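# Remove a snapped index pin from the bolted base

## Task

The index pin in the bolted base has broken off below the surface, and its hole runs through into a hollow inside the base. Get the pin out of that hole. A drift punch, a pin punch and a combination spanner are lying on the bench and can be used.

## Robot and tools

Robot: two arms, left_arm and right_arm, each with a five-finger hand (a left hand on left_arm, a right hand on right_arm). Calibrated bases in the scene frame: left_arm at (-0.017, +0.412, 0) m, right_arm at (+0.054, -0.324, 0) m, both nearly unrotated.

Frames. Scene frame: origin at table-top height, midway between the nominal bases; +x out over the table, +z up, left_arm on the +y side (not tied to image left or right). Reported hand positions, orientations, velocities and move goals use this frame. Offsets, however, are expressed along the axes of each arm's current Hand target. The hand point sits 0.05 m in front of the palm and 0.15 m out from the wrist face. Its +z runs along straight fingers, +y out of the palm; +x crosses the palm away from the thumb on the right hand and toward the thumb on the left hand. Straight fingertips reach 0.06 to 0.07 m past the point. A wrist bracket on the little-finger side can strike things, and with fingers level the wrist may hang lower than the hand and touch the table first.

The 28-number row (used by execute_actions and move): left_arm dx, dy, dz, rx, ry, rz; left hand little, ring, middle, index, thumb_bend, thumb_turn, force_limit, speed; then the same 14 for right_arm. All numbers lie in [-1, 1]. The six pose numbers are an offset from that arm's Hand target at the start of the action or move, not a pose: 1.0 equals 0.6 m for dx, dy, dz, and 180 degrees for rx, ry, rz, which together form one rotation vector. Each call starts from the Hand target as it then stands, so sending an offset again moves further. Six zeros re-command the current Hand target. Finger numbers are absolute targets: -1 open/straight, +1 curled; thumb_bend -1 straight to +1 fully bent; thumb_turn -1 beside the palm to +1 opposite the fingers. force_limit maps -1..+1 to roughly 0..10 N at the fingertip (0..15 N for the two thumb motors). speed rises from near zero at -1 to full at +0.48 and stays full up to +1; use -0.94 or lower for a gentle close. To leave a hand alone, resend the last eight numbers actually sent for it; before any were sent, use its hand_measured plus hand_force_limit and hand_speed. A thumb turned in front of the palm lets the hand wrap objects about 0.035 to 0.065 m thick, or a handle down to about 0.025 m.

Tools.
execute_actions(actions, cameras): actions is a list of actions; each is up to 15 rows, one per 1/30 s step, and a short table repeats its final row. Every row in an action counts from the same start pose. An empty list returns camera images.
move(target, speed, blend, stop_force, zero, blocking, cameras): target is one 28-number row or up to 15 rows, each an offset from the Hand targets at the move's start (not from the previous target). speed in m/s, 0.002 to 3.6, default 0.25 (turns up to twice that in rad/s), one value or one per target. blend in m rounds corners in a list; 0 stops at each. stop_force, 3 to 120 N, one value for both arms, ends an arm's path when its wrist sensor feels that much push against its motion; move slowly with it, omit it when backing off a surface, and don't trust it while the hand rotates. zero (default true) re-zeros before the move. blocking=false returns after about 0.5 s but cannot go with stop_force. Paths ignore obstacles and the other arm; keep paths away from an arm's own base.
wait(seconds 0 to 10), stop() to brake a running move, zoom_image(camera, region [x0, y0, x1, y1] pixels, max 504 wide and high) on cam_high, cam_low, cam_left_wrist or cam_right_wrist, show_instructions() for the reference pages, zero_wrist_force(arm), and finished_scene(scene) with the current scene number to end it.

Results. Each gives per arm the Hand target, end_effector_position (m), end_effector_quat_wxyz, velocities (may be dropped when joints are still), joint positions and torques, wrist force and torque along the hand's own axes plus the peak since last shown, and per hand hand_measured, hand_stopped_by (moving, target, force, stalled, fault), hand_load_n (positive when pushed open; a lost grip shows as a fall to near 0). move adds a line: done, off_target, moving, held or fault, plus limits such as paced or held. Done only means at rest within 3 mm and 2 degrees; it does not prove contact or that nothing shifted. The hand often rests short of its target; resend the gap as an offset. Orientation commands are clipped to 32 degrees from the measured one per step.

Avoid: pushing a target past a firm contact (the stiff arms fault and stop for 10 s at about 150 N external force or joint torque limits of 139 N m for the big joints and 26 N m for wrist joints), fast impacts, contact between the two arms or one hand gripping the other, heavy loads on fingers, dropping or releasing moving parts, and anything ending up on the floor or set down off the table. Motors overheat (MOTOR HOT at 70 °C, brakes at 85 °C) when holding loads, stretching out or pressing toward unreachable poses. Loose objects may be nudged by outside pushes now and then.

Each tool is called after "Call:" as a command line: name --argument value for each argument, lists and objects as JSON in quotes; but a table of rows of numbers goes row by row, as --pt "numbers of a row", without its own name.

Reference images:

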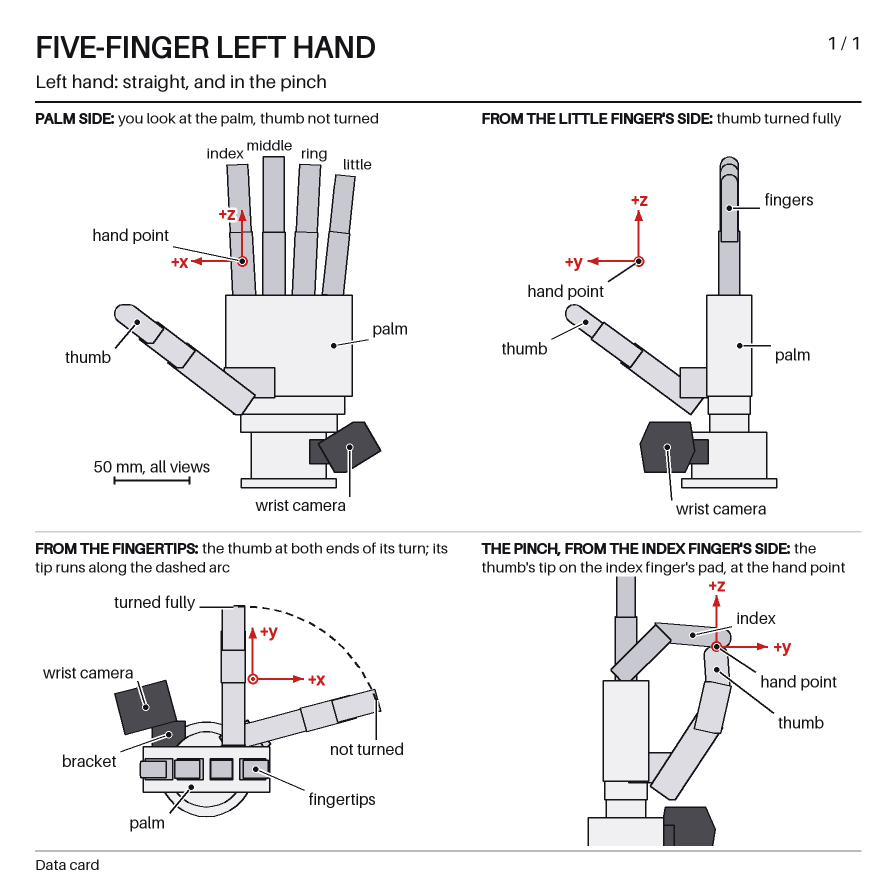

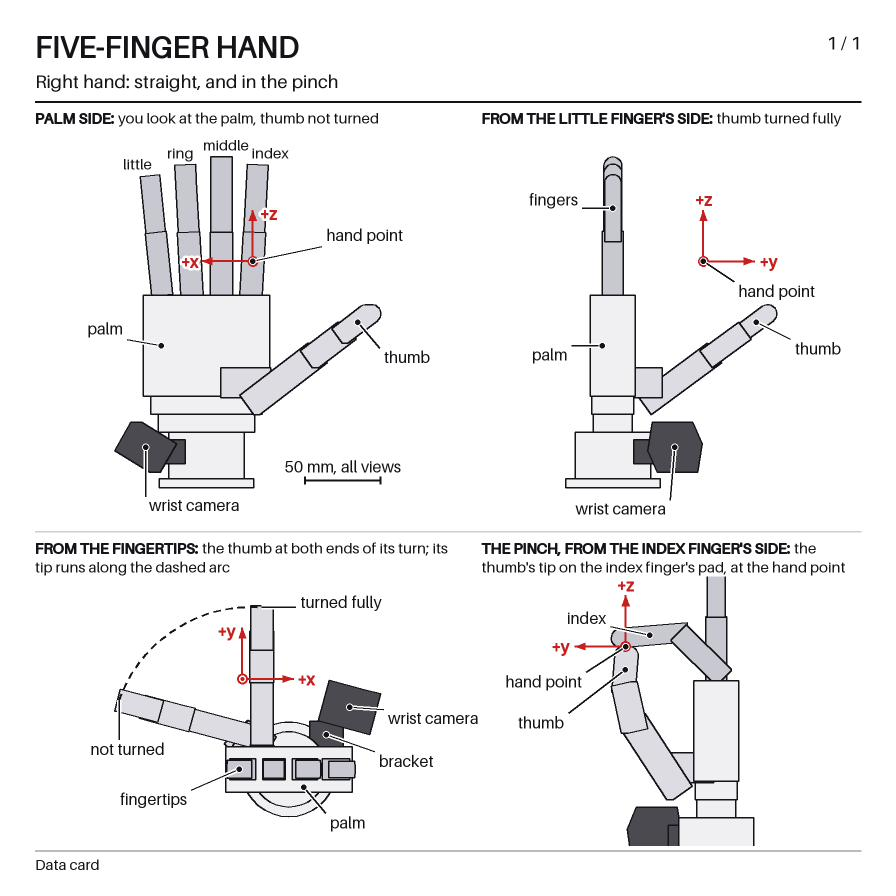

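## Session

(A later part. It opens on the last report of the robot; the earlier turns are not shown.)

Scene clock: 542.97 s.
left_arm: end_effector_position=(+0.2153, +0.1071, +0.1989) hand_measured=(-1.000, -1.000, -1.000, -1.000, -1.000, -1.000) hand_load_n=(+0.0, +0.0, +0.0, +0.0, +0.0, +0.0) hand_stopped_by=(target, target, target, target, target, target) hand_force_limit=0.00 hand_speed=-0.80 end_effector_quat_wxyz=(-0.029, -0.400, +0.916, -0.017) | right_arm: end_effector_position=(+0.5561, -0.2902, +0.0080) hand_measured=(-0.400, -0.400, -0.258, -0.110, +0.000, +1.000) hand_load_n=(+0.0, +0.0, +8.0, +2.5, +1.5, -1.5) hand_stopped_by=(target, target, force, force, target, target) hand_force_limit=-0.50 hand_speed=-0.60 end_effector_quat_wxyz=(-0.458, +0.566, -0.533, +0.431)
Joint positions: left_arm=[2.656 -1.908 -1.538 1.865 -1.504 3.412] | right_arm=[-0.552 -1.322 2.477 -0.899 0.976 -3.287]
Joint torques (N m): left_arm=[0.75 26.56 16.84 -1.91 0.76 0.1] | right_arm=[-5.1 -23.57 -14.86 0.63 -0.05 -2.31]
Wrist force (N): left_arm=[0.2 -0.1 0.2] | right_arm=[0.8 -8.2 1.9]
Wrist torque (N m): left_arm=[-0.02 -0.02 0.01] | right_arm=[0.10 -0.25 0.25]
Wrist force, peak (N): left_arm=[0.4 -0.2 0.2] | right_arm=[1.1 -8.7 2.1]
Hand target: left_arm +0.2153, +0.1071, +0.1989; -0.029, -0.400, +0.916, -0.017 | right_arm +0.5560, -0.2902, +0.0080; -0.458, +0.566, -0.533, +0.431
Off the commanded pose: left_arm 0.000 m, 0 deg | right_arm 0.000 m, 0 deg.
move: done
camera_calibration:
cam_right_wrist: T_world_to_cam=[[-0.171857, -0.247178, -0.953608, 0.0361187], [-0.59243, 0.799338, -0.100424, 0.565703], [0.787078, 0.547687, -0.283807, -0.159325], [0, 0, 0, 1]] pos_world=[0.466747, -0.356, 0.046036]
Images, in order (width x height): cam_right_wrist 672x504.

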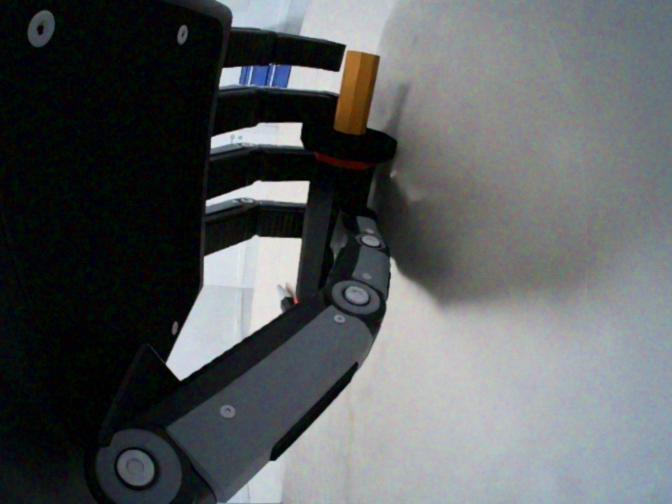

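Call:
move --target '[0,0,0,0,0,0,-1,-1,-1,-1,-1,-1,0,-0.8,0,0,0,0,0,0,-0.4,-0.4,-0.4,-0.4,0,1,-0.5,-0.6]'

Call:
move --target '[0,0,0,0,0,0,-1,-1,-1,-1,-1,-1,0,-0.8,0,-0.0008,0.013,0,0,0,-0.4,-0.4,-0.4,-0.4,0,1,-0.5,-0.6]' --speed 0.02 --stop_force 3 --cameras '["cam_right_wrist"]'

Call:
zoom_image --camera "cam_right_wrist" --region '[200, 50, 450, 300]'

Scene clock: 561.27 s.
left_arm: end_effector_position=(+0.2153, +0.1071, +0.1989) hand_measured=(-1.000, -1.000, -1.000, -1.000, -1.000, -1.000) hand_load_n=(+0.0, +0.0, +0.0, +0.0, -0.5, +0.0) hand_stopped_by=(target, target, target, target, target, target) hand_force_limit=0.00 hand_speed=-0.80 end_effector_quat_wxyz=(-0.029, -0.400, +0.916, -0.017) | right_arm: end_effector_position=(+0.5560, -0.2902, +0.0079) hand_measured=(-0.400, -0.400, -0.400, -0.400, +0.000, +1.000) hand_load_n=(+0.0, +0.0, +0.0, +0.0, +0.0, +0.0) hand_stopped_by=(target, target, target, target, target, target) hand_force_limit=-0.50 hand_speed=-0.60 end_effector_quat_wxyz=(-0.457, +0.566, -0.533, +0.431)
Joint positions: left_arm=[2.656 -1.908 -1.538 1.865 -1.504 3.412] | right_arm=[-0.552 -1.322 2.477 -0.899 0.976 -3.287]
Joint torques (N m): left_arm=[-0.23 27.76 16.96 -1.78 0.77 0.03] | right_arm=[0.87 -21.01 -5.81 0.26 -0.23 -2.41]
Wrist force (N): left_arm=[0.3 0.0 0.1] | right_arm=[1.3 -0.9 0.9]
Wrist torque (N m): left_arm=[-0.01 -0.04 0.02] | right_arm=[-0.19 -0.21 0.39]
Wrist force, peak (N): left_arm=[0.4 -0.2 0.2] | right_arm=[1.3 -8.7 1.9]
Hand target: left_arm +0.2153, +0.1071, +0.1989; -0.029, -0.400, +0.916, -0.017 | right_arm +0.5560, -0.2902, +0.0080; -0.458, +0.566, -0.533, +0.431
Off the commanded pose: left_arm 0.000 m, 0 deg | right_arm 0.000 m, 0 deg.
move: done

Scene clock: 562.73 s.
left_arm: end_effector_position=(+0.2153, +0.1071, +0.1989) hand_measured=(-1.000, -1.000, -1.000, -1.000, -1.000, -1.000) hand_load_n=(+0.0, +0.0, +0.0, +0.0, +0.0, +0.0) hand_stopped_by=(target, target, target, target, target, target) hand_force_limit=0.00 hand_speed=-0.80 end_effector_quat_wxyz=(-0.029, -0.400, +0.916, -0.017) | right_arm: end_effector_position=(+0.5638, -0.2897, +0.0068) hand_measured=(-0.400, -0.400, -0.400, -0.400, +0.000, +1.000) hand_load_n=(+0.0, +0.0, +0.0, +0.0, +0.0, +0.0) hand_stopped_by=(target, target, target, target, target, target) hand_force_limit=-0.50 hand_speed=-0.60 end_effector_quat_wxyz=(-0.458, +0.566, -0.533, +0.431)
Joint positions: left_arm=[2.656 -1.908 -1.538 1.865 -1.504 3.412] | right_arm=[-0.534 -1.306 2.456 -0.898 0.993 -3.282]
Joint torques (N m): left_arm=[-0.2 26.49 16.34 -1.99 0.67 0.29] | right_arm=[-6.61 -32.31 3.71 -1.42 -1.57 -2.69]
Wrist force (N): left_arm=[0.0 -0.1 0.2] | right_arm=[1.5 -0.9 0.9]
Wrist torque (N m): left_arm=[-0.03 0.01 0.00] | right_arm=[-0.17 -0.24 0.41]
Wrist force, peak (N): left_arm=[0.4 -0.3 -0.1] | right_arm=[1.5 -1.3 0.8]
Hand target: left_arm +0.2153, +0.1071, +0.1989; -0.029, -0.400, +0.916, -0.017 | right_arm +0.5638, -0.2897, +0.0068; -0.458, +0.566, -0.533, +0.431
Off the commanded pose: left_arm 0.000 m, 0 deg | right_arm 0.000 m, 0 deg.
move: done
camera_calibration:
cam_right_wrist: T_world_to_cam=[[-0.171988, -0.247154, -0.95359, 0.0364911], [-0.592421, 0.799357, -0.100331, 0.569742], [0.787056, 0.547671, -0.283899, -0.165991], [0, 0, 0, 1]] pos_world=[0.474447, -0.3555, 0.0448359]
Images, in order (width x height): cam_right_wrist 672x504.

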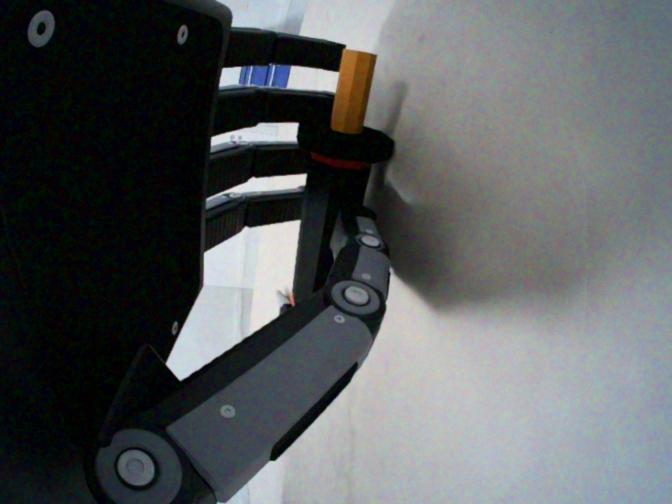

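Scaled by 2.016 from the camera's 672x504 image, which has a finer 960x720 frame.

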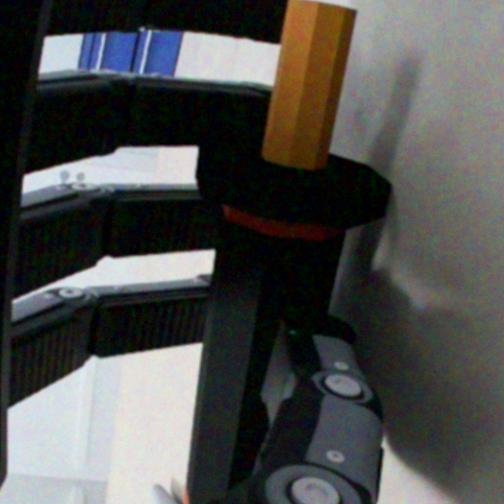

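Call:
move --target '[0,0,0,0,0,0,-1,-1,-1,-1,-1,-1,0,-0.8,0,-0.0085,-0.0018,0,0,0,-0.4,-0.4,-0.4,-0.4,0,1,-0.5,-0.6]' --speed 0.03

Call:
move --target '[0,0,0,0,0,0,-1,-1,-1,-1,-1,-1,0,-0.8,0,0,0,0,0,0,-0.4,-0.4,0.3,0.3,0,1,-0.4,-0.7]' --cameras '["cam_right_wrist"]'

Call:
zoom_image --camera "cam_right_wrist" --region '[200, 50, 450, 300]'

Scene clock: 592.93 s.
left_arm: end_effector_position=(+0.2153, +0.1071, +0.1989) hand_measured=(-1.000, -1.000, -1.000, -1.000, -1.000, -1.000) hand_load_n=(+0.0, +0.0, +0.0, +0.0, +0.0, +0.0) hand_stopped_by=(target, target, target, target, target, target) hand_force_limit=0.00 hand_speed=-0.80 end_effector_quat_wxyz=(-0.029, -0.400, +0.916, -0.017) | right_arm: end_effector_position=(+0.5638, -0.2897, +0.0121) hand_measured=(-0.400, -0.400, -0.400, -0.400, +0.000, +1.000) hand_load_n=(+0.0, +0.0, +0.0, +0.0, +0.0, +0.0) hand_stopped_by=(target, target, target, target, target, target) hand_force_limit=-0.50 hand_speed=-0.60 end_effector_quat_wxyz=(-0.458, +0.566, -0.533, +0.431)
Joint positions: left_arm=[2.656 -1.908 -1.538 1.865 -1.504 3.412] | right_arm=[-0.534 -1.323 2.453 -0.877 0.993 -3.282]
Joint torques (N m): left_arm=[1.3 27.44 16.49 -1.8 0.81 0.11] | right_arm=[-0.79 -14.12 -23.15 -1.5 -0.32 -1.24]
Wrist force (N): left_arm=[0.0 -0.1 0.2] | right_arm=[1.4 -1.1 1.0]
Wrist torque (N m): left_arm=[-0.03 0.01 0.00] | right_arm=[-0.22 -0.23 0.39]
Wrist force, peak (N): left_arm=[0.3 0.0 0.3] | right_arm=[1.5 -1.1 1.1]
Hand target: left_arm +0.2153, +0.1071, +0.1989; -0.029, -0.400, +0.916, -0.017 | right_arm +0.5638, -0.2897, +0.0120; -0.458, +0.566, -0.533, +0.431
Off the commanded pose: left_arm 0.000 m, 0 deg | right_arm 0.000 m, 0 deg.
move: done

Scene clock: 593.57 s.
left_arm: end_effector_position=(+0.2153, +0.1071, +0.1989) hand_measured=(-1.000, -1.000, -1.000, -1.000, -1.000, -1.000) hand_load_n=(+0.0, +0.0, +0.0, +0.0, +0.0, +0.0) hand_stopped_by=(target, target, target, target, target, target) hand_force_limit=0.00 hand_speed=-0.80 end_effector_quat_wxyz=(-0.029, -0.400, +0.916, -0.017) | right_arm: end_effector_position=(+0.5638, -0.2898, +0.0121) hand_measured=(-0.400, -0.400, -0.130, -0.098, +0.000, +1.000) hand_load_n=(+0.0, +0.0, +11.0, +3.0, +1.0, -1.0) hand_stopped_by=(target, target, force, force, target, target) hand_force_limit=-0.40 hand_speed=-0.70 end_effector_quat_wxyz=(-0.458, +0.566, -0.533, +0.431)
Joint positions: left_arm=[2.656 -1.908 -1.538 1.865 -1.504 3.412] | right_arm=[-0.534 -1.323 2.453 -0.878 0.993 -3.282]
Joint torques (N m): left_arm=[1.29 28.92 14.97 -2.12 0.74 -0.07] | right_arm=[2.44 -13.21 -13.72 4.03 1.17 -0.9]
Wrist force (N): left_arm=[0.1 0.1 0.2] | right_arm=[1.2 -11.3 3.2]
Wrist torque (N m): left_arm=[0.00 -0.01 0.01] | right_arm=[0.18 -0.29 0.20]
Wrist force, peak (N): left_arm=[0.2 0.2 0.4] | right_arm=[0.9 -11.4 4.6]
Hand target: left_arm +0.2153, +0.1071, +0.1989; -0.029, -0.400, +0.916, -0.017 | right_arm +0.5638, -0.2897, +0.0120; -0.458, +0.566, -0.533, +0.431
Off the commanded pose: left_arm 0.000 m, 0 deg | right_arm 0.000 m, 0 deg.
move: done
camera_calibration:
cam_right_wrist: T_world_to_cam=[[-0.1718, -0.247254, -0.953599, 0.0413257], [-0.592447, 0.799315, -0.100515, 0.57027], [0.787078, 0.547688, -0.283807, -0.164523], [0, 0, 0, 1]] pos_world=[0.474447, -0.3555, 0.0500361]
Images, in order (width x height): cam_right_wrist 672x504.

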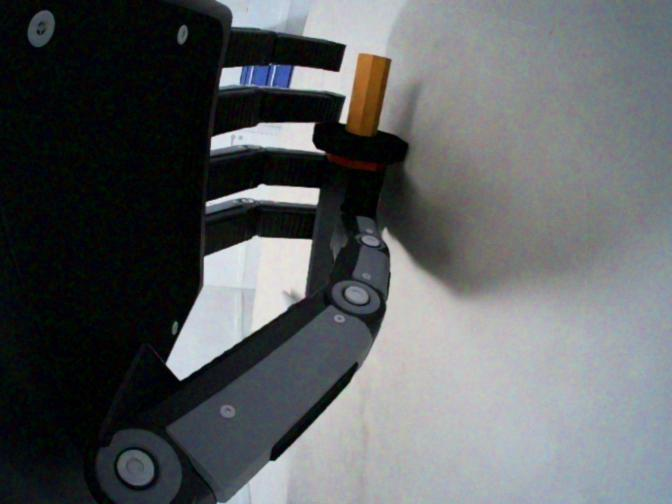

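Scaled by 2.016 from the camera's 672x504 image, which has a finer 960x720 frame.

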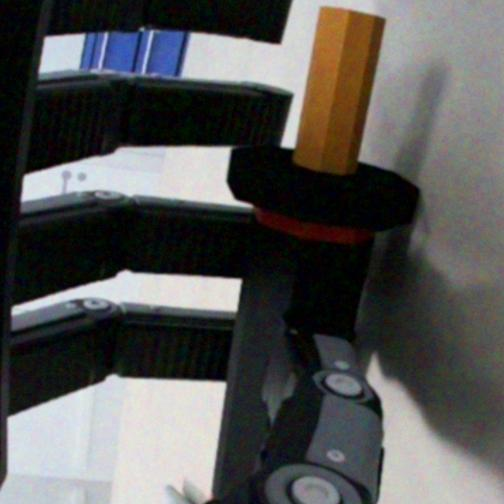

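Call:
move --target '[0,0,0,0,0,0,-1,-1,-1,-1,-1,-1,0,-0.8,0,0,0,0,0,0,-0.4,-0.4,-0.35,0.3,0,1,-0.4,-0.6]'

Call:
move --target '[0,0,0,0,0,0,-1,-1,-1,-1,-1,-1,0,-0.8,0,0,0,0,0,0,-0.4,-0.4,-0.35,0.32,0,1,0.1,-0.6]' --cameras '["cam_right_wrist"]'

Scene clock: 601.57 s.
left_arm: end_effector_position=(+0.2153, +0.1071, +0.1989) hand_measured=(-1.000, -1.000, -1.000, -1.000, -1.000, -1.000) hand_load_n=(+0.0, +0.0, +0.0, +0.0, +0.0, +0.0) hand_stopped_by=(target, target, target, target, target, target) hand_force_limit=0.00 hand_speed=-0.80 end_effector_quat_wxyz=(-0.029, -0.400, +0.916, -0.017) | right_arm: end_effector_position=(+0.5637, -0.2897, +0.0120) hand_measured=(-0.400, -0.400, -0.350, -0.098, +0.000, +1.000) hand_load_n=(+0.0, +0.0, +0.0, +3.5, +0.5, -1.0) hand_stopped_by=(target, target, target, force, target, target) hand_force_limit=-0.40 hand_speed=-0.60 end_effector_quat_wxyz=(-0.457, +0.566, -0.533, +0.431)
Joint positions: left_arm=[2.656 -1.908 -1.538 1.865 -1.504 3.412] | right_arm=[-0.534 -1.323 2.453 -0.878 0.994 -3.282]
Joint torques (N m): left_arm=[-1.52 27.5 16.26 -1.97 0.89 0.24] | right_arm=[3.55 -17.92 -3.93 -1.33 0.91 1.96]
Wrist force (N): left_arm=[0.2 -0.2 0.1] | right_arm=[1.6 -3.3 1.3]
Wrist torque (N m): left_arm=[-0.03 -0.02 0.02] | right_arm=[-0.12 -0.27 0.41]
Wrist force, peak (N): left_arm=[0.2 0.1 0.4] | right_arm=[1.7 -12.3 3.2]
Hand target: left_arm +0.2153, +0.1071, +0.1989; -0.029, -0.400, +0.916, -0.017 | right_arm +0.5638, -0.2897, +0.0120; -0.458, +0.566, -0.533, +0.431
Off the commanded pose: left_arm 0.000 m, 0 deg | right_arm 0.000 m, 0 deg.
move: done

Scene clock: 602.07 s.
left_arm: end_effector_position=(+0.2153, +0.1071, +0.1989) hand_measured=(-1.000, -1.000, -1.000, -1.000, -1.000, -1.000) hand_load_n=(+0.0, +0.0, +0.0, +0.0, +0.0, +0.0) hand_stopped_by=(target, target, target, target, target, target) hand_force_limit=0.00 hand_speed=-0.80 end_effector_quat_wxyz=(-0.029, -0.400, +0.916, -0.017) | right_arm: end_effector_position=(+0.5637, -0.2897, +0.0120) hand_measured=(-0.400, -0.400, -0.350, -0.068, +0.000, +1.000) hand_load_n=(+0.0, +0.0, +0.0, +11.5, +1.5, -4.0) hand_stopped_by=(target, target, target, force, target, target) hand_force_limit=0.10 hand_speed=-0.60 end_effector_quat_wxyz=(-0.457, +0.566, -0.533, +0.431)
Joint positions: left_arm=[2.656 -1.908 -1.538 1.865 -1.504 3.412] | right_arm=[-0.534 -1.323 2.453 -0.878 0.994 -3.282]
Joint torques (N m): left_arm=[0.14 27.3 16.41 -1.96 0.89 0.17] | right_arm=[3.09 -23.08 -17.01 0.78 0.5 1.95]
Wrist force (N): left_arm=[0.1 -0.1 0.1] | right_arm=[0.9 -6.6 -0.3]
Wrist torque (N m): left_arm=[-0.02 -0.01 0.01] | right_arm=[-0.11 -0.24 0.38]
Wrist force, peak (N): left_arm=[0.3 -0.2 0.3] | right_arm=[0.6 -7.1 0.1]
Hand target: left_arm +0.2153, +0.1071, +0.1989; -0.029, -0.400, +0.916, -0.017 | right_arm +0.5638, -0.2897, +0.0120; -0.458, +0.566, -0.533, +0.431
Off the commanded pose: left_arm 0.000 m, 0 deg | right_arm 0.000 m, 0 deg.
move: done
camera_calibration:
cam_right_wrist: T_world_to_cam=[[-0.172045, -0.247078, -0.9536, 0.0413915], [-0.592404, 0.799381, -0.100241, 0.57019], [0.787057, 0.54767, -0.2839, -0.164464], [0, 0, 0, 1]] pos_world=[0.474347, -0.3555, 0.0499358]
Images, in order (width x height): cam_right_wrist 672x504.

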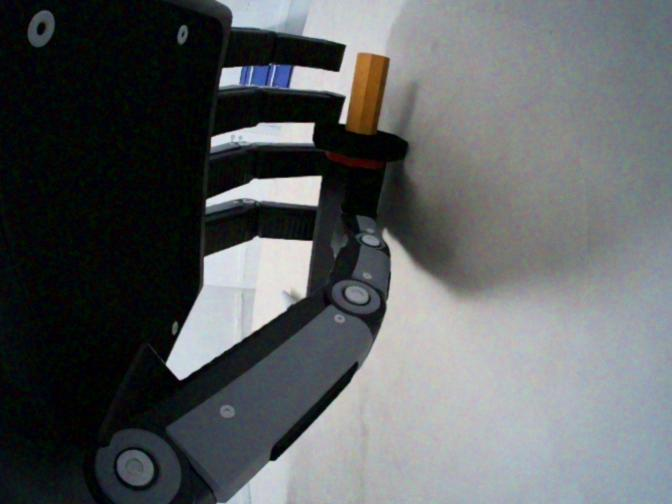

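Call:
move --target '[0,0,0,0,0,0,-1,-1,-1,-1,-1,-1,0,-0.8,0,-0.0489,-0.0104,0,0,0,-0.4,-0.4,-0.35,0.32,0,1,0.1,-0.6]' --speed 0.05 --cameras '["cam_right_wrist","cam_high"]'

Call:
zoom_image --camera "cam_high" --region '[170, 220, 290, 330]'

Scene clock: 608.97 s.
left_arm: end_effector_position=(+0.2153, +0.1071, +0.1989) hand_measured=(-1.000, -1.000, -1.000, -1.000, -1.000, -1.000) hand_load_n=(+0.0, +0.0, +0.0, +0.0, +0.0, +0.5) hand_stopped_by=(target, target, target, target, target, target) hand_force_limit=0.00 hand_speed=-0.80 end_effector_quat_wxyz=(-0.029, -0.400, +0.916, -0.017) | right_arm: end_effector_position=(+0.5640, -0.2898, +0.0422) hand_measured=(-0.400, -0.400, -0.350, -0.068, -0.002, +1.000) hand_load_n=(+0.0, +0.0, +0.0, +9.5, +5.5, -4.5) hand_stopped_by=(target, target, target, force, target, target) hand_force_limit=0.10 hand_speed=-0.60 end_effector_quat_wxyz=(-0.458, +0.566, -0.533, +0.431) end_effector_velocity=(-0.002, +0.001, -0.002) end_effector_angular_velocity=(+0.001, +0.004, +0.000)
Joint positions: left_arm=[2.656 -1.908 -1.538 1.865 -1.504 3.412] | right_arm=[-0.534 -1.419 2.432 -0.761 0.994 -3.282]
Joint velocities: left_arm=[within noise] | right_arm=[0 0 0.005 0 0 -0.001]
Joint torques (N m): left_arm=[-0.29 27.36 15.72 -2.08 0.78 -0.01] | right_arm=[-1.65 -21.21 0.22 -0.34 -0.09 -2.62]
Wrist force (N): left_arm=[0.2 0.1 0.2] | right_arm=[1.4 0.0 1.4]
Wrist torque (N m): left_arm=[0.00 -0.02 0.01] | right_arm=[-0.22 -0.23 0.40]
Wrist force, peak (N): left_arm=[0.2 -0.2 0.4] | right_arm=[0.8 -6.7 -0.4]
Hand target: left_arm +0.2153, +0.1071, +0.1989; -0.029, -0.400, +0.916, -0.017 | right_arm +0.5638, -0.2897, +0.0420; -0.458, +0.566, -0.533, +0.431
Off the commanded pose: left_arm 0.000 m, 0 deg | right_arm 0.000 m, 0 deg.
move: done
camera_calibration:
cam_right_wrist: T_world_to_cam=[[-0.171655, -0.247268, -0.953621, 0.0699911], [-0.592409, 0.799329, -0.100626, 0.573411], [0.787138, 0.547661, -0.283692, -0.156186], [0, 0, 0, 1]] pos_world=[0.474647, -0.3555, 0.0801361]
Images, in order (width x height): cam_high 672x504, cam_right_wrist 672x504.

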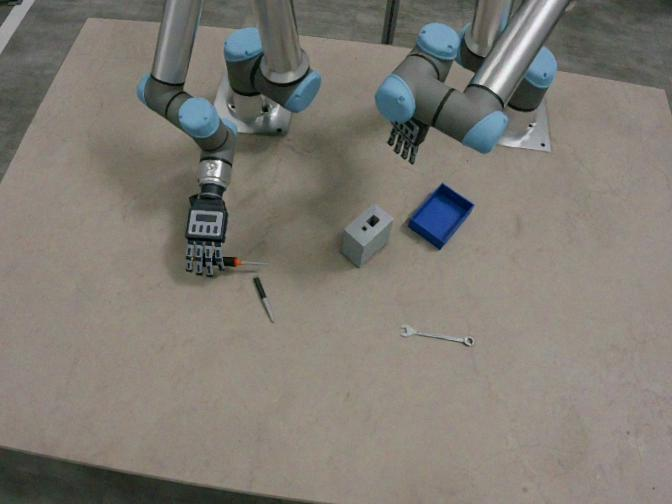

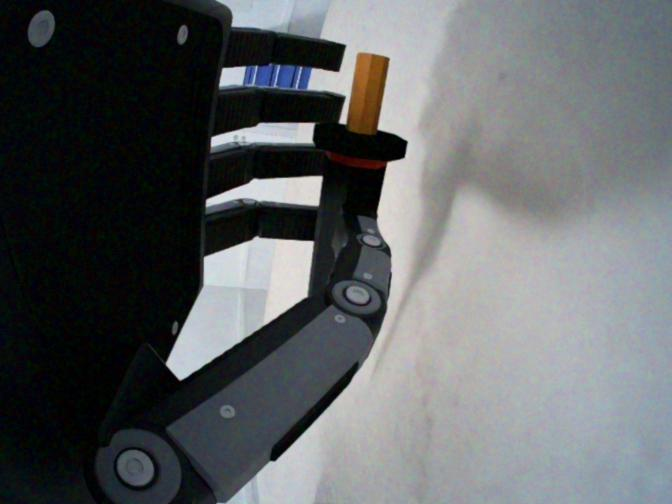

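Scaled by 4.200 from the camera's 672x504 image, which has a finer 960x720 frame.

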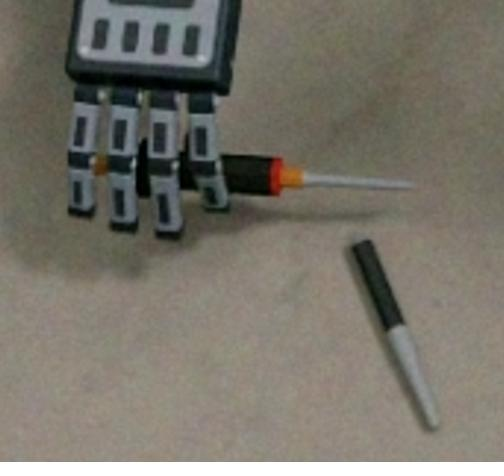

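Call:
move --target '[0,0,0,0,0,0,-1,-1,-1,-1,-1,-1,0,-0.8,0,0,0,0,0,0,-0.4,0.8,0.4,0.32,0,1,-0.1,-0.7]' --cameras '["cam_right_wrist"]'

Call:
zoom_image --camera "cam_right_wrist" --region '[200, 20, 450, 270]'

Scene clock: 618.20 s.
left_arm: end_effector_position=(+0.2153, +0.1071, +0.1989) hand_measured=(-1.000, -1.000, -1.000, -1.000, -1.000, -1.000) hand_load_n=(+0.0, +0.0, +0.0, +0.0, -0.5, +0.0) hand_stopped_by=(target, target, target, target, target, target) hand_force_limit=0.00 hand_speed=-0.80 end_effector_quat_wxyz=(-0.029, -0.400, +0.916, -0.017) | right_arm: end_effector_position=(+0.5638, -0.2897, +0.0420) hand_measured=(-0.400, -0.154, -0.052, -0.068, -0.004, +1.000) hand_load_n=(+0.0, +1.5, +14.5, +7.5, +14.5, +2.5) hand_stopped_by=(target, force, force, force, target, target) hand_force_limit=-0.10 hand_speed=-0.70 end_effector_quat_wxyz=(-0.458, +0.566, -0.533, +0.431)
Joint positions: left_arm=[2.656 -1.908 -1.538 1.865 -1.504 3.412] | right_arm=[-0.534 -1.419 2.433 -0.761 0.994 -3.282]
Joint torques (N m): left_arm=[0.65 26.52 16.72 -1.92 1.11 0.08] | right_arm=[-3.9 -27.98 -1.38 -0.03 -1.04 -2.49]
Wrist force (N): left_arm=[0.1 -0.1 0.1] | right_arm=[1.3 0.1 1.3]
Wrist torque (N m): left_arm=[-0.01 -0.01 0.01] | right_arm=[-0.21 -0.22 0.41]
Wrist force, peak (N): left_arm=[0.4 0.1 0.3] | right_arm=[1.6 0.1 1.5]
Hand target: left_arm +0.2153, +0.1071, +0.1989; -0.029, -0.400, +0.916, -0.017 | right_arm +0.5638, -0.2897, +0.0420; -0.458, +0.566, -0.533, +0.431
Off the commanded pose: left_arm 0.000 m, 0 deg | right_arm 0.000 m, 0 deg.
move: done
camera_calibration:
cam_right_wrist: T_world_to_cam=[[-0.171988, -0.247154, -0.95359, 0.0700575], [-0.592421, 0.799357, -0.100331, 0.573274], [0.787056, 0.547671, -0.283899, -0.155997], [0, 0, 0, 1]] pos_world=[0.474447, -0.3555, 0.0800359]
Images, in order (width x height): cam_right_wrist 672x504.

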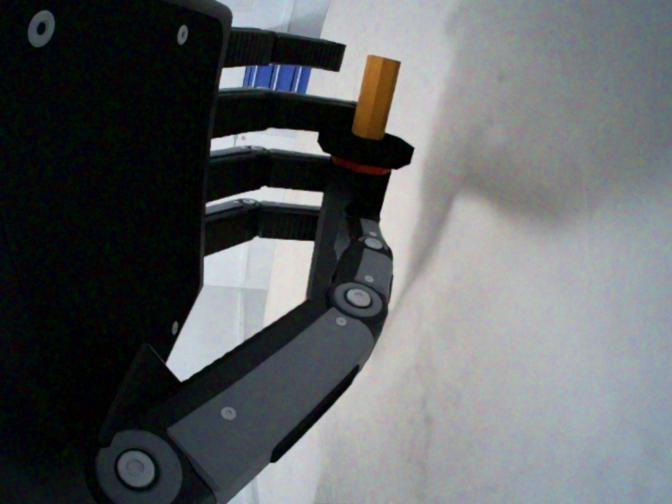

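Scaled by 2.016 from the camera's 672x504 image, which has a finer 960x720 frame.

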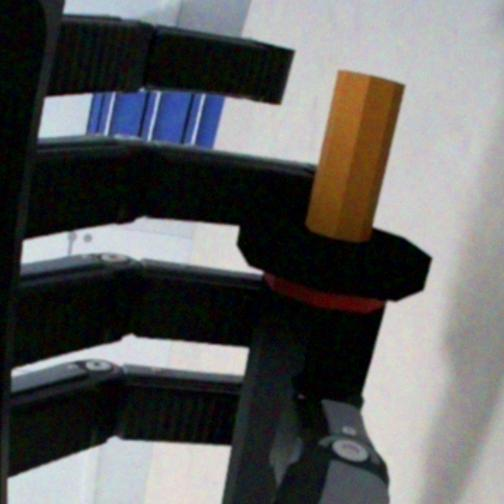

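Call:
move --pt "0 0 0 0 0 0 -1 -1 -1 -1 -1 -1 0 -0.8 0 -0.326 -0.0693 0 0 0 -0.4 0.8 0.4 0.32 0 1 -0.1 -0.7" --pt "-0.3295 -0.2333 -0.0455 0.3227 0.0212 0.081 -1 -1 -1 -1 -1 -1 0 -0.8 -0.517 -0.3808 -0.1957 0.1679 -0.064 -0.504 -0.4 0.8 0.4 0.32 0 1 -0.1 -0.7" --speed 0.25 --blend '[0.04,0]' --cameras '["all"]'

Call:
zoom_image --camera "cam_left_wrist" --region '[180, 80, 500, 400]'

Scene clock: 685.37 s.
left_arm: end_effector_position=(+0.4532, +0.1581, +0.2141) hand_measured=(-1.000, -1.000, -1.000, -1.000, -1.000, -1.000) hand_load_n=(+0.0, +0.0, +0.0, +0.0, +0.0, +0.0) hand_stopped_by=(target, target, target, target, target, target) hand_force_limit=0.00 hand_speed=-0.80 end_effector_quat_wxyz=(+0.141, -0.249, +0.832, -0.475) | right_arm: end_effector_position=(+0.4786, +0.0161, +0.2900) hand_measured=(-0.400, -0.154, -0.052, -0.068, -0.004, +1.000) hand_load_n=(+0.0, +1.5, +14.5, +8.5, +14.0, +3.0) hand_stopped_by=(target, force, force, force, target, target) hand_force_limit=-0.10 hand_speed=-0.70 end_effector_quat_wxyz=(-0.182, +0.683, +0.183, +0.683)
Joint positions: left_arm=[3.265 -1.784 -1.684 2.529 -0.684 3.955] | right_arm=[0.554 -1.725 2.15 -0.425 1.603 -4.713]
Joint torques (N m): left_arm=[-0.21 29.52 14.87 0.09 2.55 -1.69] | right_arm=[3.25 -22.19 -8.22 -2.91 -1.29 -2.58]
Wrist force (N): left_arm=[-0.1 0.7 0.8] | right_arm=[-0.1 -0.5 2.6]
Wrist torque (N m): left_arm=[0.15 0.12 0.11] | right_arm=[-0.28 -0.22 0.30]
Wrist force, peak (N): left_arm=[-0.8 0.8 0.6] | right_arm=[1.5 2.4 1.8]
Hand target: left_arm +0.4532, +0.1581, +0.2142; +0.141, -0.248, +0.832, -0.475 | right_arm +0.4785, +0.0161, +0.2899; -0.182, +0.683, +0.183, +0.683
Off the commanded pose: left_arm 0.000 m, 0 deg | right_arm 0.000 m, 0 deg.
move: done
camera_calibration:
cam_left_wrist: T_world_to_cam=[[0.0323198, -0.572799, 0.819059, -0.0908353], [-0.999477, -0.0181141, 0.0267712, 0.458169], [-0.000498036, -0.819496, -0.573085, 0.36651], [0, 0, 0, 1]] pos_world=[0.461048, 0.256622, 0.272175]
cam_right_wrist: T_world_to_cam=[[0.50009, -0.832997, 0.236699, -0.289987], [-0.337232, -0.439087, -0.832752, 0.413312], [0.797612, 0.336628, -0.500497, -0.124866], [0, 0, 0, 1]] pos_world=[0.383996, -0.0180445, 0.350331]

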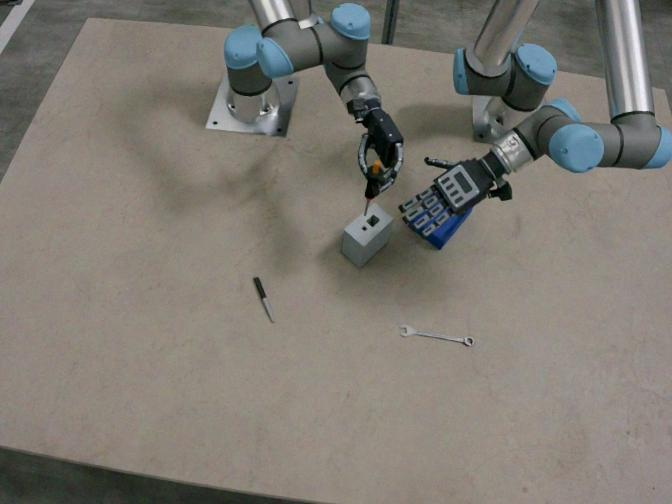

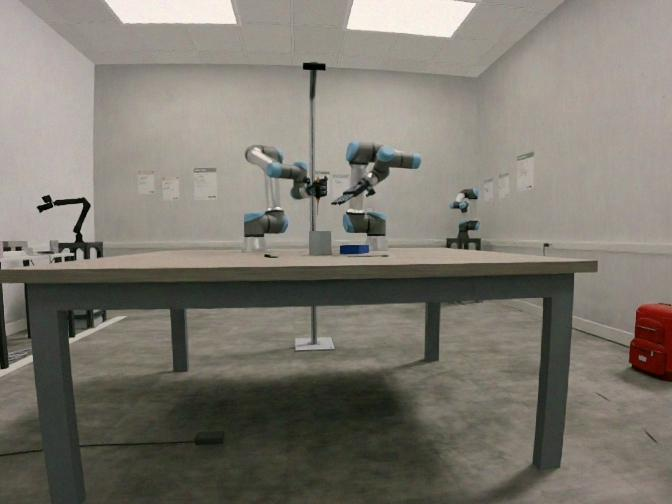

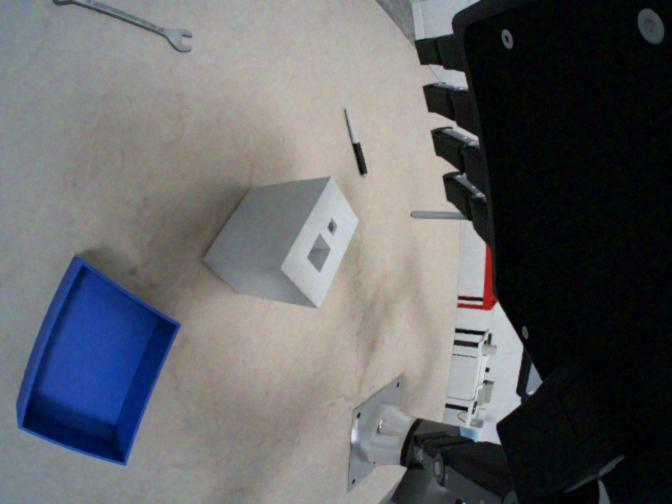

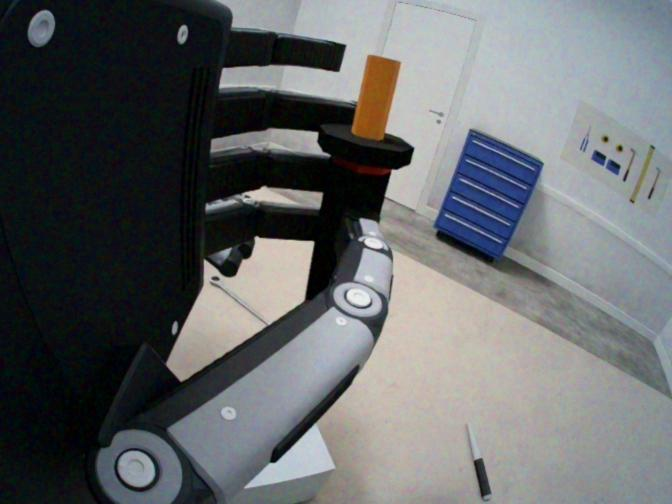

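Scaled by 1.575 from the camera's 672x504 image, which has a finer 960x720 frame.

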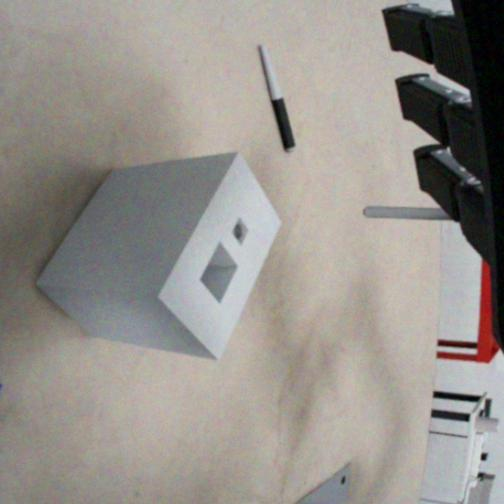

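Call:
zoom_image --camera "cam_high" --region '[320, 130, 440, 280]'

Call:
zoom_image --camera "cam_low" --region '[280, 160, 400, 260]'

Scaled by 3.360 from the camera's 672x504 image, which has a finer 960x720 frame.

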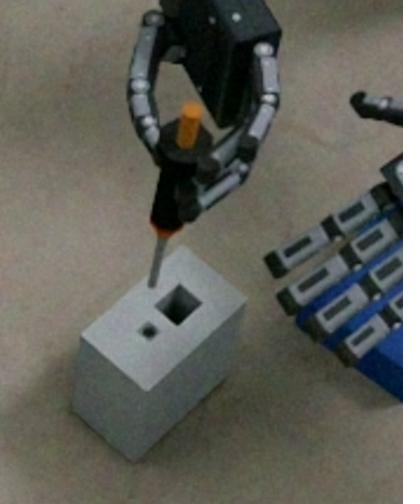

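Scaled by 4.200 from the camera's 672x504 image, which has a finer 960x720 frame.

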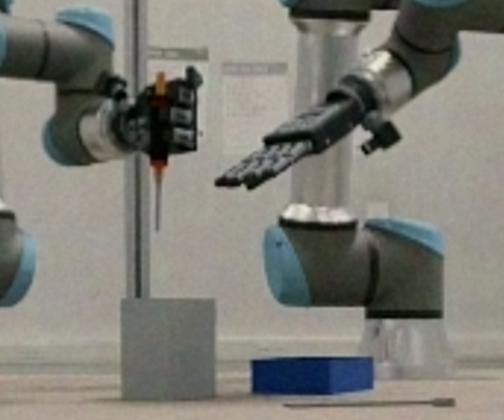

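Call:
move --target '[-0.0374,-0.012,-0.0735,0,0,0,-1,-1,-1,-1,-1,-1,0,-0.8,-0.11,-0.0072,-0.0068,0,-0.0073,0.0097,-0.4,0.8,0.4,0.32,0,1,-0.1,-0.7]' --speed 0.12 --cameras '["cam_left_wrist","cam_high","cam_low"]'

Call:
zoom_image --camera "cam_left_wrist" --region '[260, 160, 440, 300]'

Call:
zoom_image --camera "cam_high" --region '[330, 160, 420, 270]'

Call:
zoom_image --camera "cam_low" --region '[290, 170, 360, 260]'

Scene clock: 750.90 s.
left_arm: end_effector_position=(+0.4532, +0.1990, +0.2428) hand_measured=(-1.000, -1.000, -1.000, -1.000, -1.000, -1.000) hand_load_n=(+0.0, +0.0, +0.0, +0.0, +0.0, +0.0) hand_stopped_by=(target, target, target, target, target, target) hand_force_limit=0.00 hand_speed=-0.80 end_effector_quat_wxyz=(+0.142, -0.248, +0.832, -0.475) | right_arm: end_effector_position=(+0.4728, +0.0177, +0.2239) hand_measured=(-0.400, -0.154, -0.052, -0.068, -0.004, +1.000) hand_load_n=(+0.0, +1.0, +15.0, +8.0, +13.5, +3.0) hand_stopped_by=(target, force, force, force, target, target) hand_force_limit=-0.10 hand_speed=-0.70 end_effector_quat_wxyz=(-0.191, +0.694, +0.175, +0.672)
Joint positions: left_arm=[3.372 -1.769 -1.651 2.365 -0.625 4.102] | right_arm=[0.565 -1.639 2.249 -0.586 1.614 -4.682]
Joint torques (N m): left_arm=[3.45 17.98 9.94 -3.04 -0.25 0.91] | right_arm=[-4.8 -17.06 -34.83 -2.87 -1.08 -2.68]
Wrist force (N): left_arm=[-0.4 0.5 1.0] | right_arm=[-0.1 -0.7 2.4]
Wrist torque (N m): left_arm=[0.12 0.17 0.18] | right_arm=[-0.30 -0.21 0.35]
Wrist force, peak (N): left_arm=[0.0 1.0 1.2] | right_arm=[0.9 -0.7 2.7]
Hand target: left_arm +0.4532, +0.1991, +0.2428; +0.141, -0.248, +0.832, -0.475 | right_arm +0.4728, +0.0177, +0.2239; -0.191, +0.694, +0.175, +0.672
Off the commanded pose: left_arm 0.000 m, 0 deg | right_arm 0.000 m, 0 deg.
move: done
camera_calibration:
cam_left_wrist: T_world_to_cam=[[0.0319351, -0.572733, 0.81912, -0.0907757], [-0.99949, -0.0180541, 0.0263437, 0.45826], [-0.000299402, -0.819543, -0.573017, 0.416376], [0, 0, 0, 1]] pos_world=[0.46105, 0.297522, 0.300875]
Images, in order (width x height): cam_high 672x504, cam_low 672x504, cam_left_wrist 672x504.

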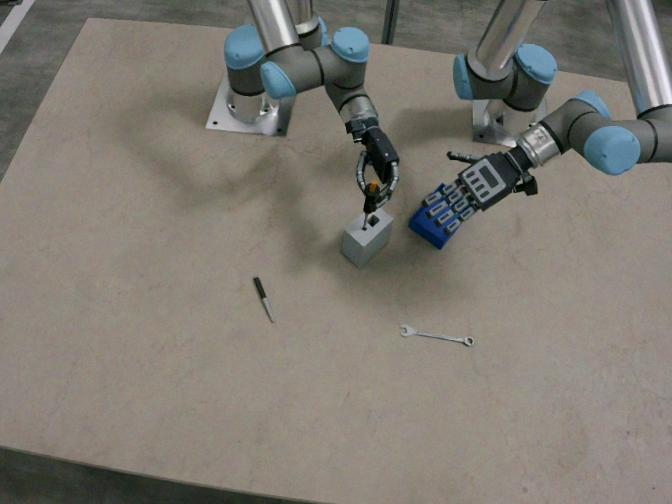

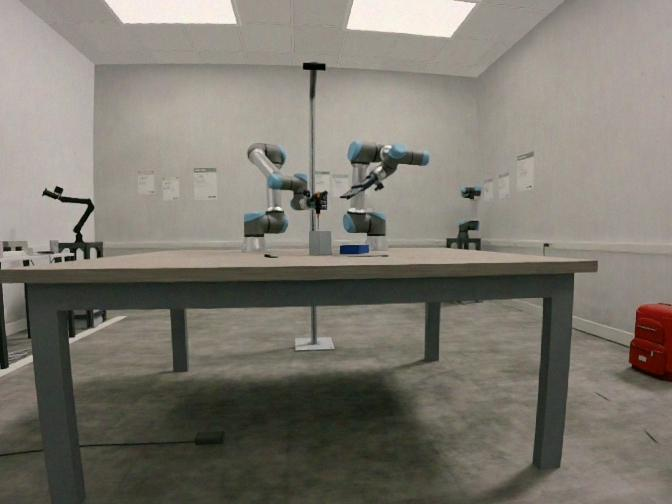

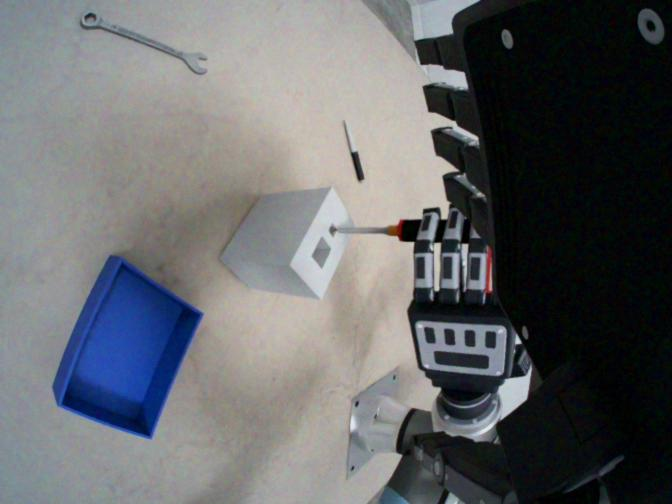

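Scaled by 2.800 from the camera's 672x504 image, which has a finer 960x720 frame.

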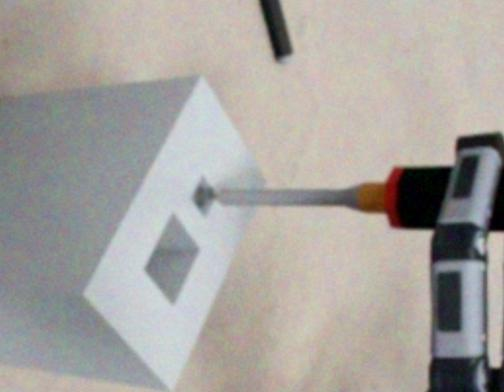

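Scaled by 4.582 from the camera's 672x504 image, which has a finer 960x720 frame.

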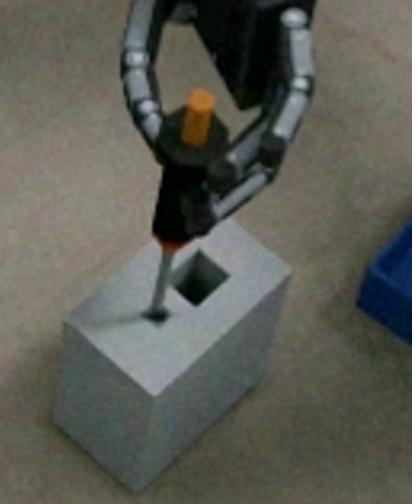

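Scaled by 5.600 from the camera's 672x504 image, which has a finer 960x720 frame.

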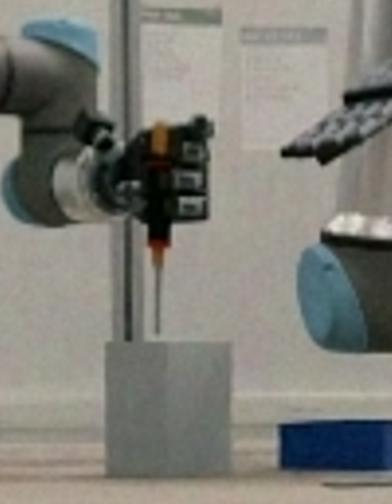

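Call:
move --target '[0,0,0,0,0,0,-1,-1,-1,-1,-1,-1,0,-0.8,-0.0333,0,0,0,0,0,-0.4,0.8,0.4,0.32,0,1,-0.1,-0.7]' --speed 0.03 --stop_force 5 --cameras '["cam_left_wrist","cam_high"]'

Call:
zoom_image --camera "cam_left_wrist" --region '[260, 160, 440, 300]'

Call:
zoom_image --camera "cam_high" --region '[330, 160, 420, 270]'

Scene clock: 764.27 s.
left_arm: end_effector_position=(+0.4532, +0.1991, +0.2428) hand_measured=(-1.000, -1.000, -1.000, -1.000, -1.000, -1.000) hand_load_n=(+0.0, +0.0, +0.0, +0.0, +0.5, +0.0) hand_stopped_by=(target, target, target, target, target, target) hand_force_limit=0.00 hand_speed=-0.80 end_effector_quat_wxyz=(+0.141, -0.248, +0.832, -0.475) | right_arm: end_effector_position=(+0.4723, +0.0179, +0.2081) hand_measured=(-0.400, -0.154, -0.054, -0.068, -0.004, +1.000) hand_load_n=(+0.5, +1.5, +14.5, +8.0, +13.5, +2.0) hand_stopped_by=(target, force, force, force, target, target) hand_force_limit=-0.10 hand_speed=-0.70 end_effector_quat_wxyz=(-0.191, +0.694, +0.175, +0.672)
Joint positions: left_arm=[3.372 -1.769 -1.651 2.365 -0.625 4.102] | right_arm=[0.567 -1.611 2.272 -0.638 1.616 -4.682]
Joint torques (N m): left_arm=[7.23 17.09 9.34 -2.63 2.04 1.71] | right_arm=[-6.46 -8.43 -33.7 -1.94 -0.99 -0.41]
Wrist force (N): left_arm=[-0.3 0.6 0.8] | right_arm=[3.5 -0.8 2.4]
Wrist torque (N m): left_arm=[0.14 0.15 0.18] | right_arm=[-0.29 -0.16 0.37]
Wrist force, peak (N): left_arm=[-0.6 0.9 0.8] | right_arm=[17.5 -1.9 2.6]
Hand target: left_arm +0.4532, +0.1991, +0.2428; +0.141, -0.248, +0.832, -0.475 | right_arm +0.4723, +0.0179, +0.2081; -0.191, +0.694, +0.175, +0.672 (not the last commanded pose)
Off the commanded pose: left_arm 0.000 m, 0 deg | right_arm 0.004 m, 0 deg.
move: contact (right_arm)
camera_calibration:
cam_left_wrist: T_world_to_cam=[[0.0320991, -0.572736, 0.819112, -0.0908481], [-0.999485, -0.0179847, 0.0265924, 0.458161], [-0.000498886, -0.819543, -0.573018, 0.416468], [0, 0, 0, 1]] pos_world=[0.461049, 0.297522, 0.300875]
Images, in order (width x height): cam_high 672x504, cam_left_wrist 672x504.

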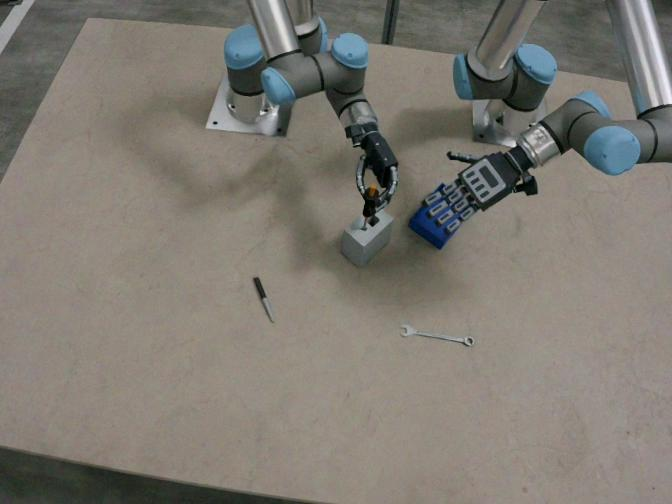

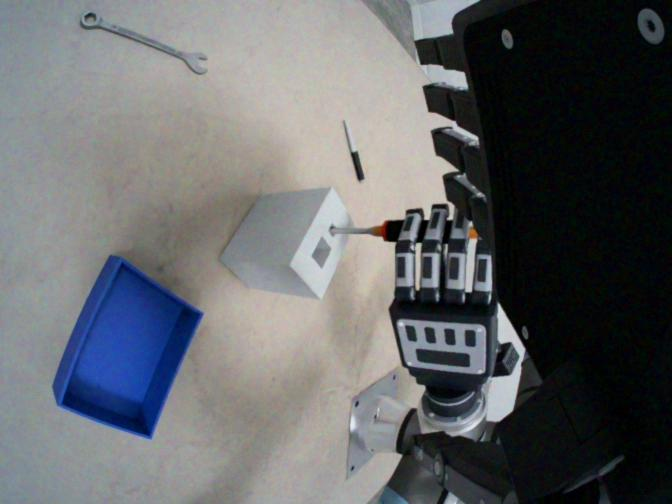

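Scaled by 2.800 from the camera's 672x504 image, which has a finer 960x720 frame.

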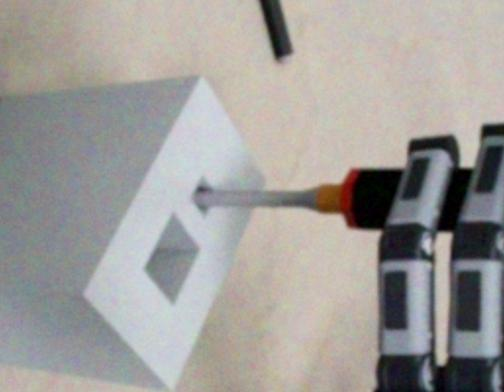

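Scaled by 4.582 from the camera's 672x504 image, which has a finer 960x720 frame.

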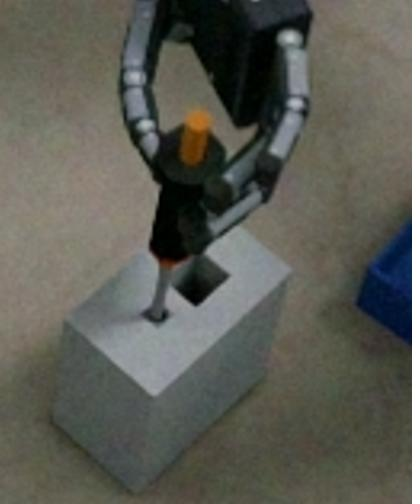

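Call:
zoom_image --camera "cam_left_wrist" --region '[310, 205, 360, 255]'

Call:
zoom_image --camera "cam_high" --region '[345, 210, 385, 250]'

Scaled by 10.080 from the camera's 672x504 image, which has a finer 960x720 frame.

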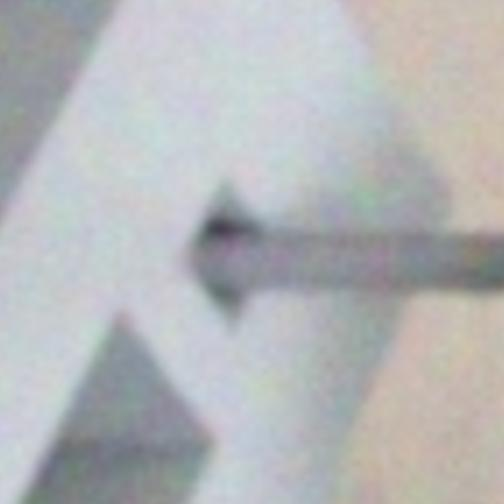

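Scaled by 12.600 from the camera's 672x504 image, which has a finer 960x720 frame.

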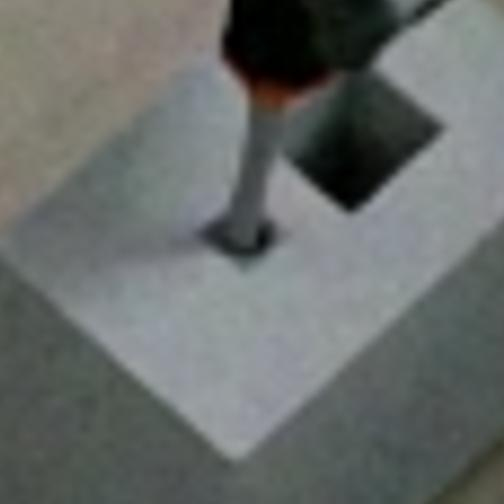

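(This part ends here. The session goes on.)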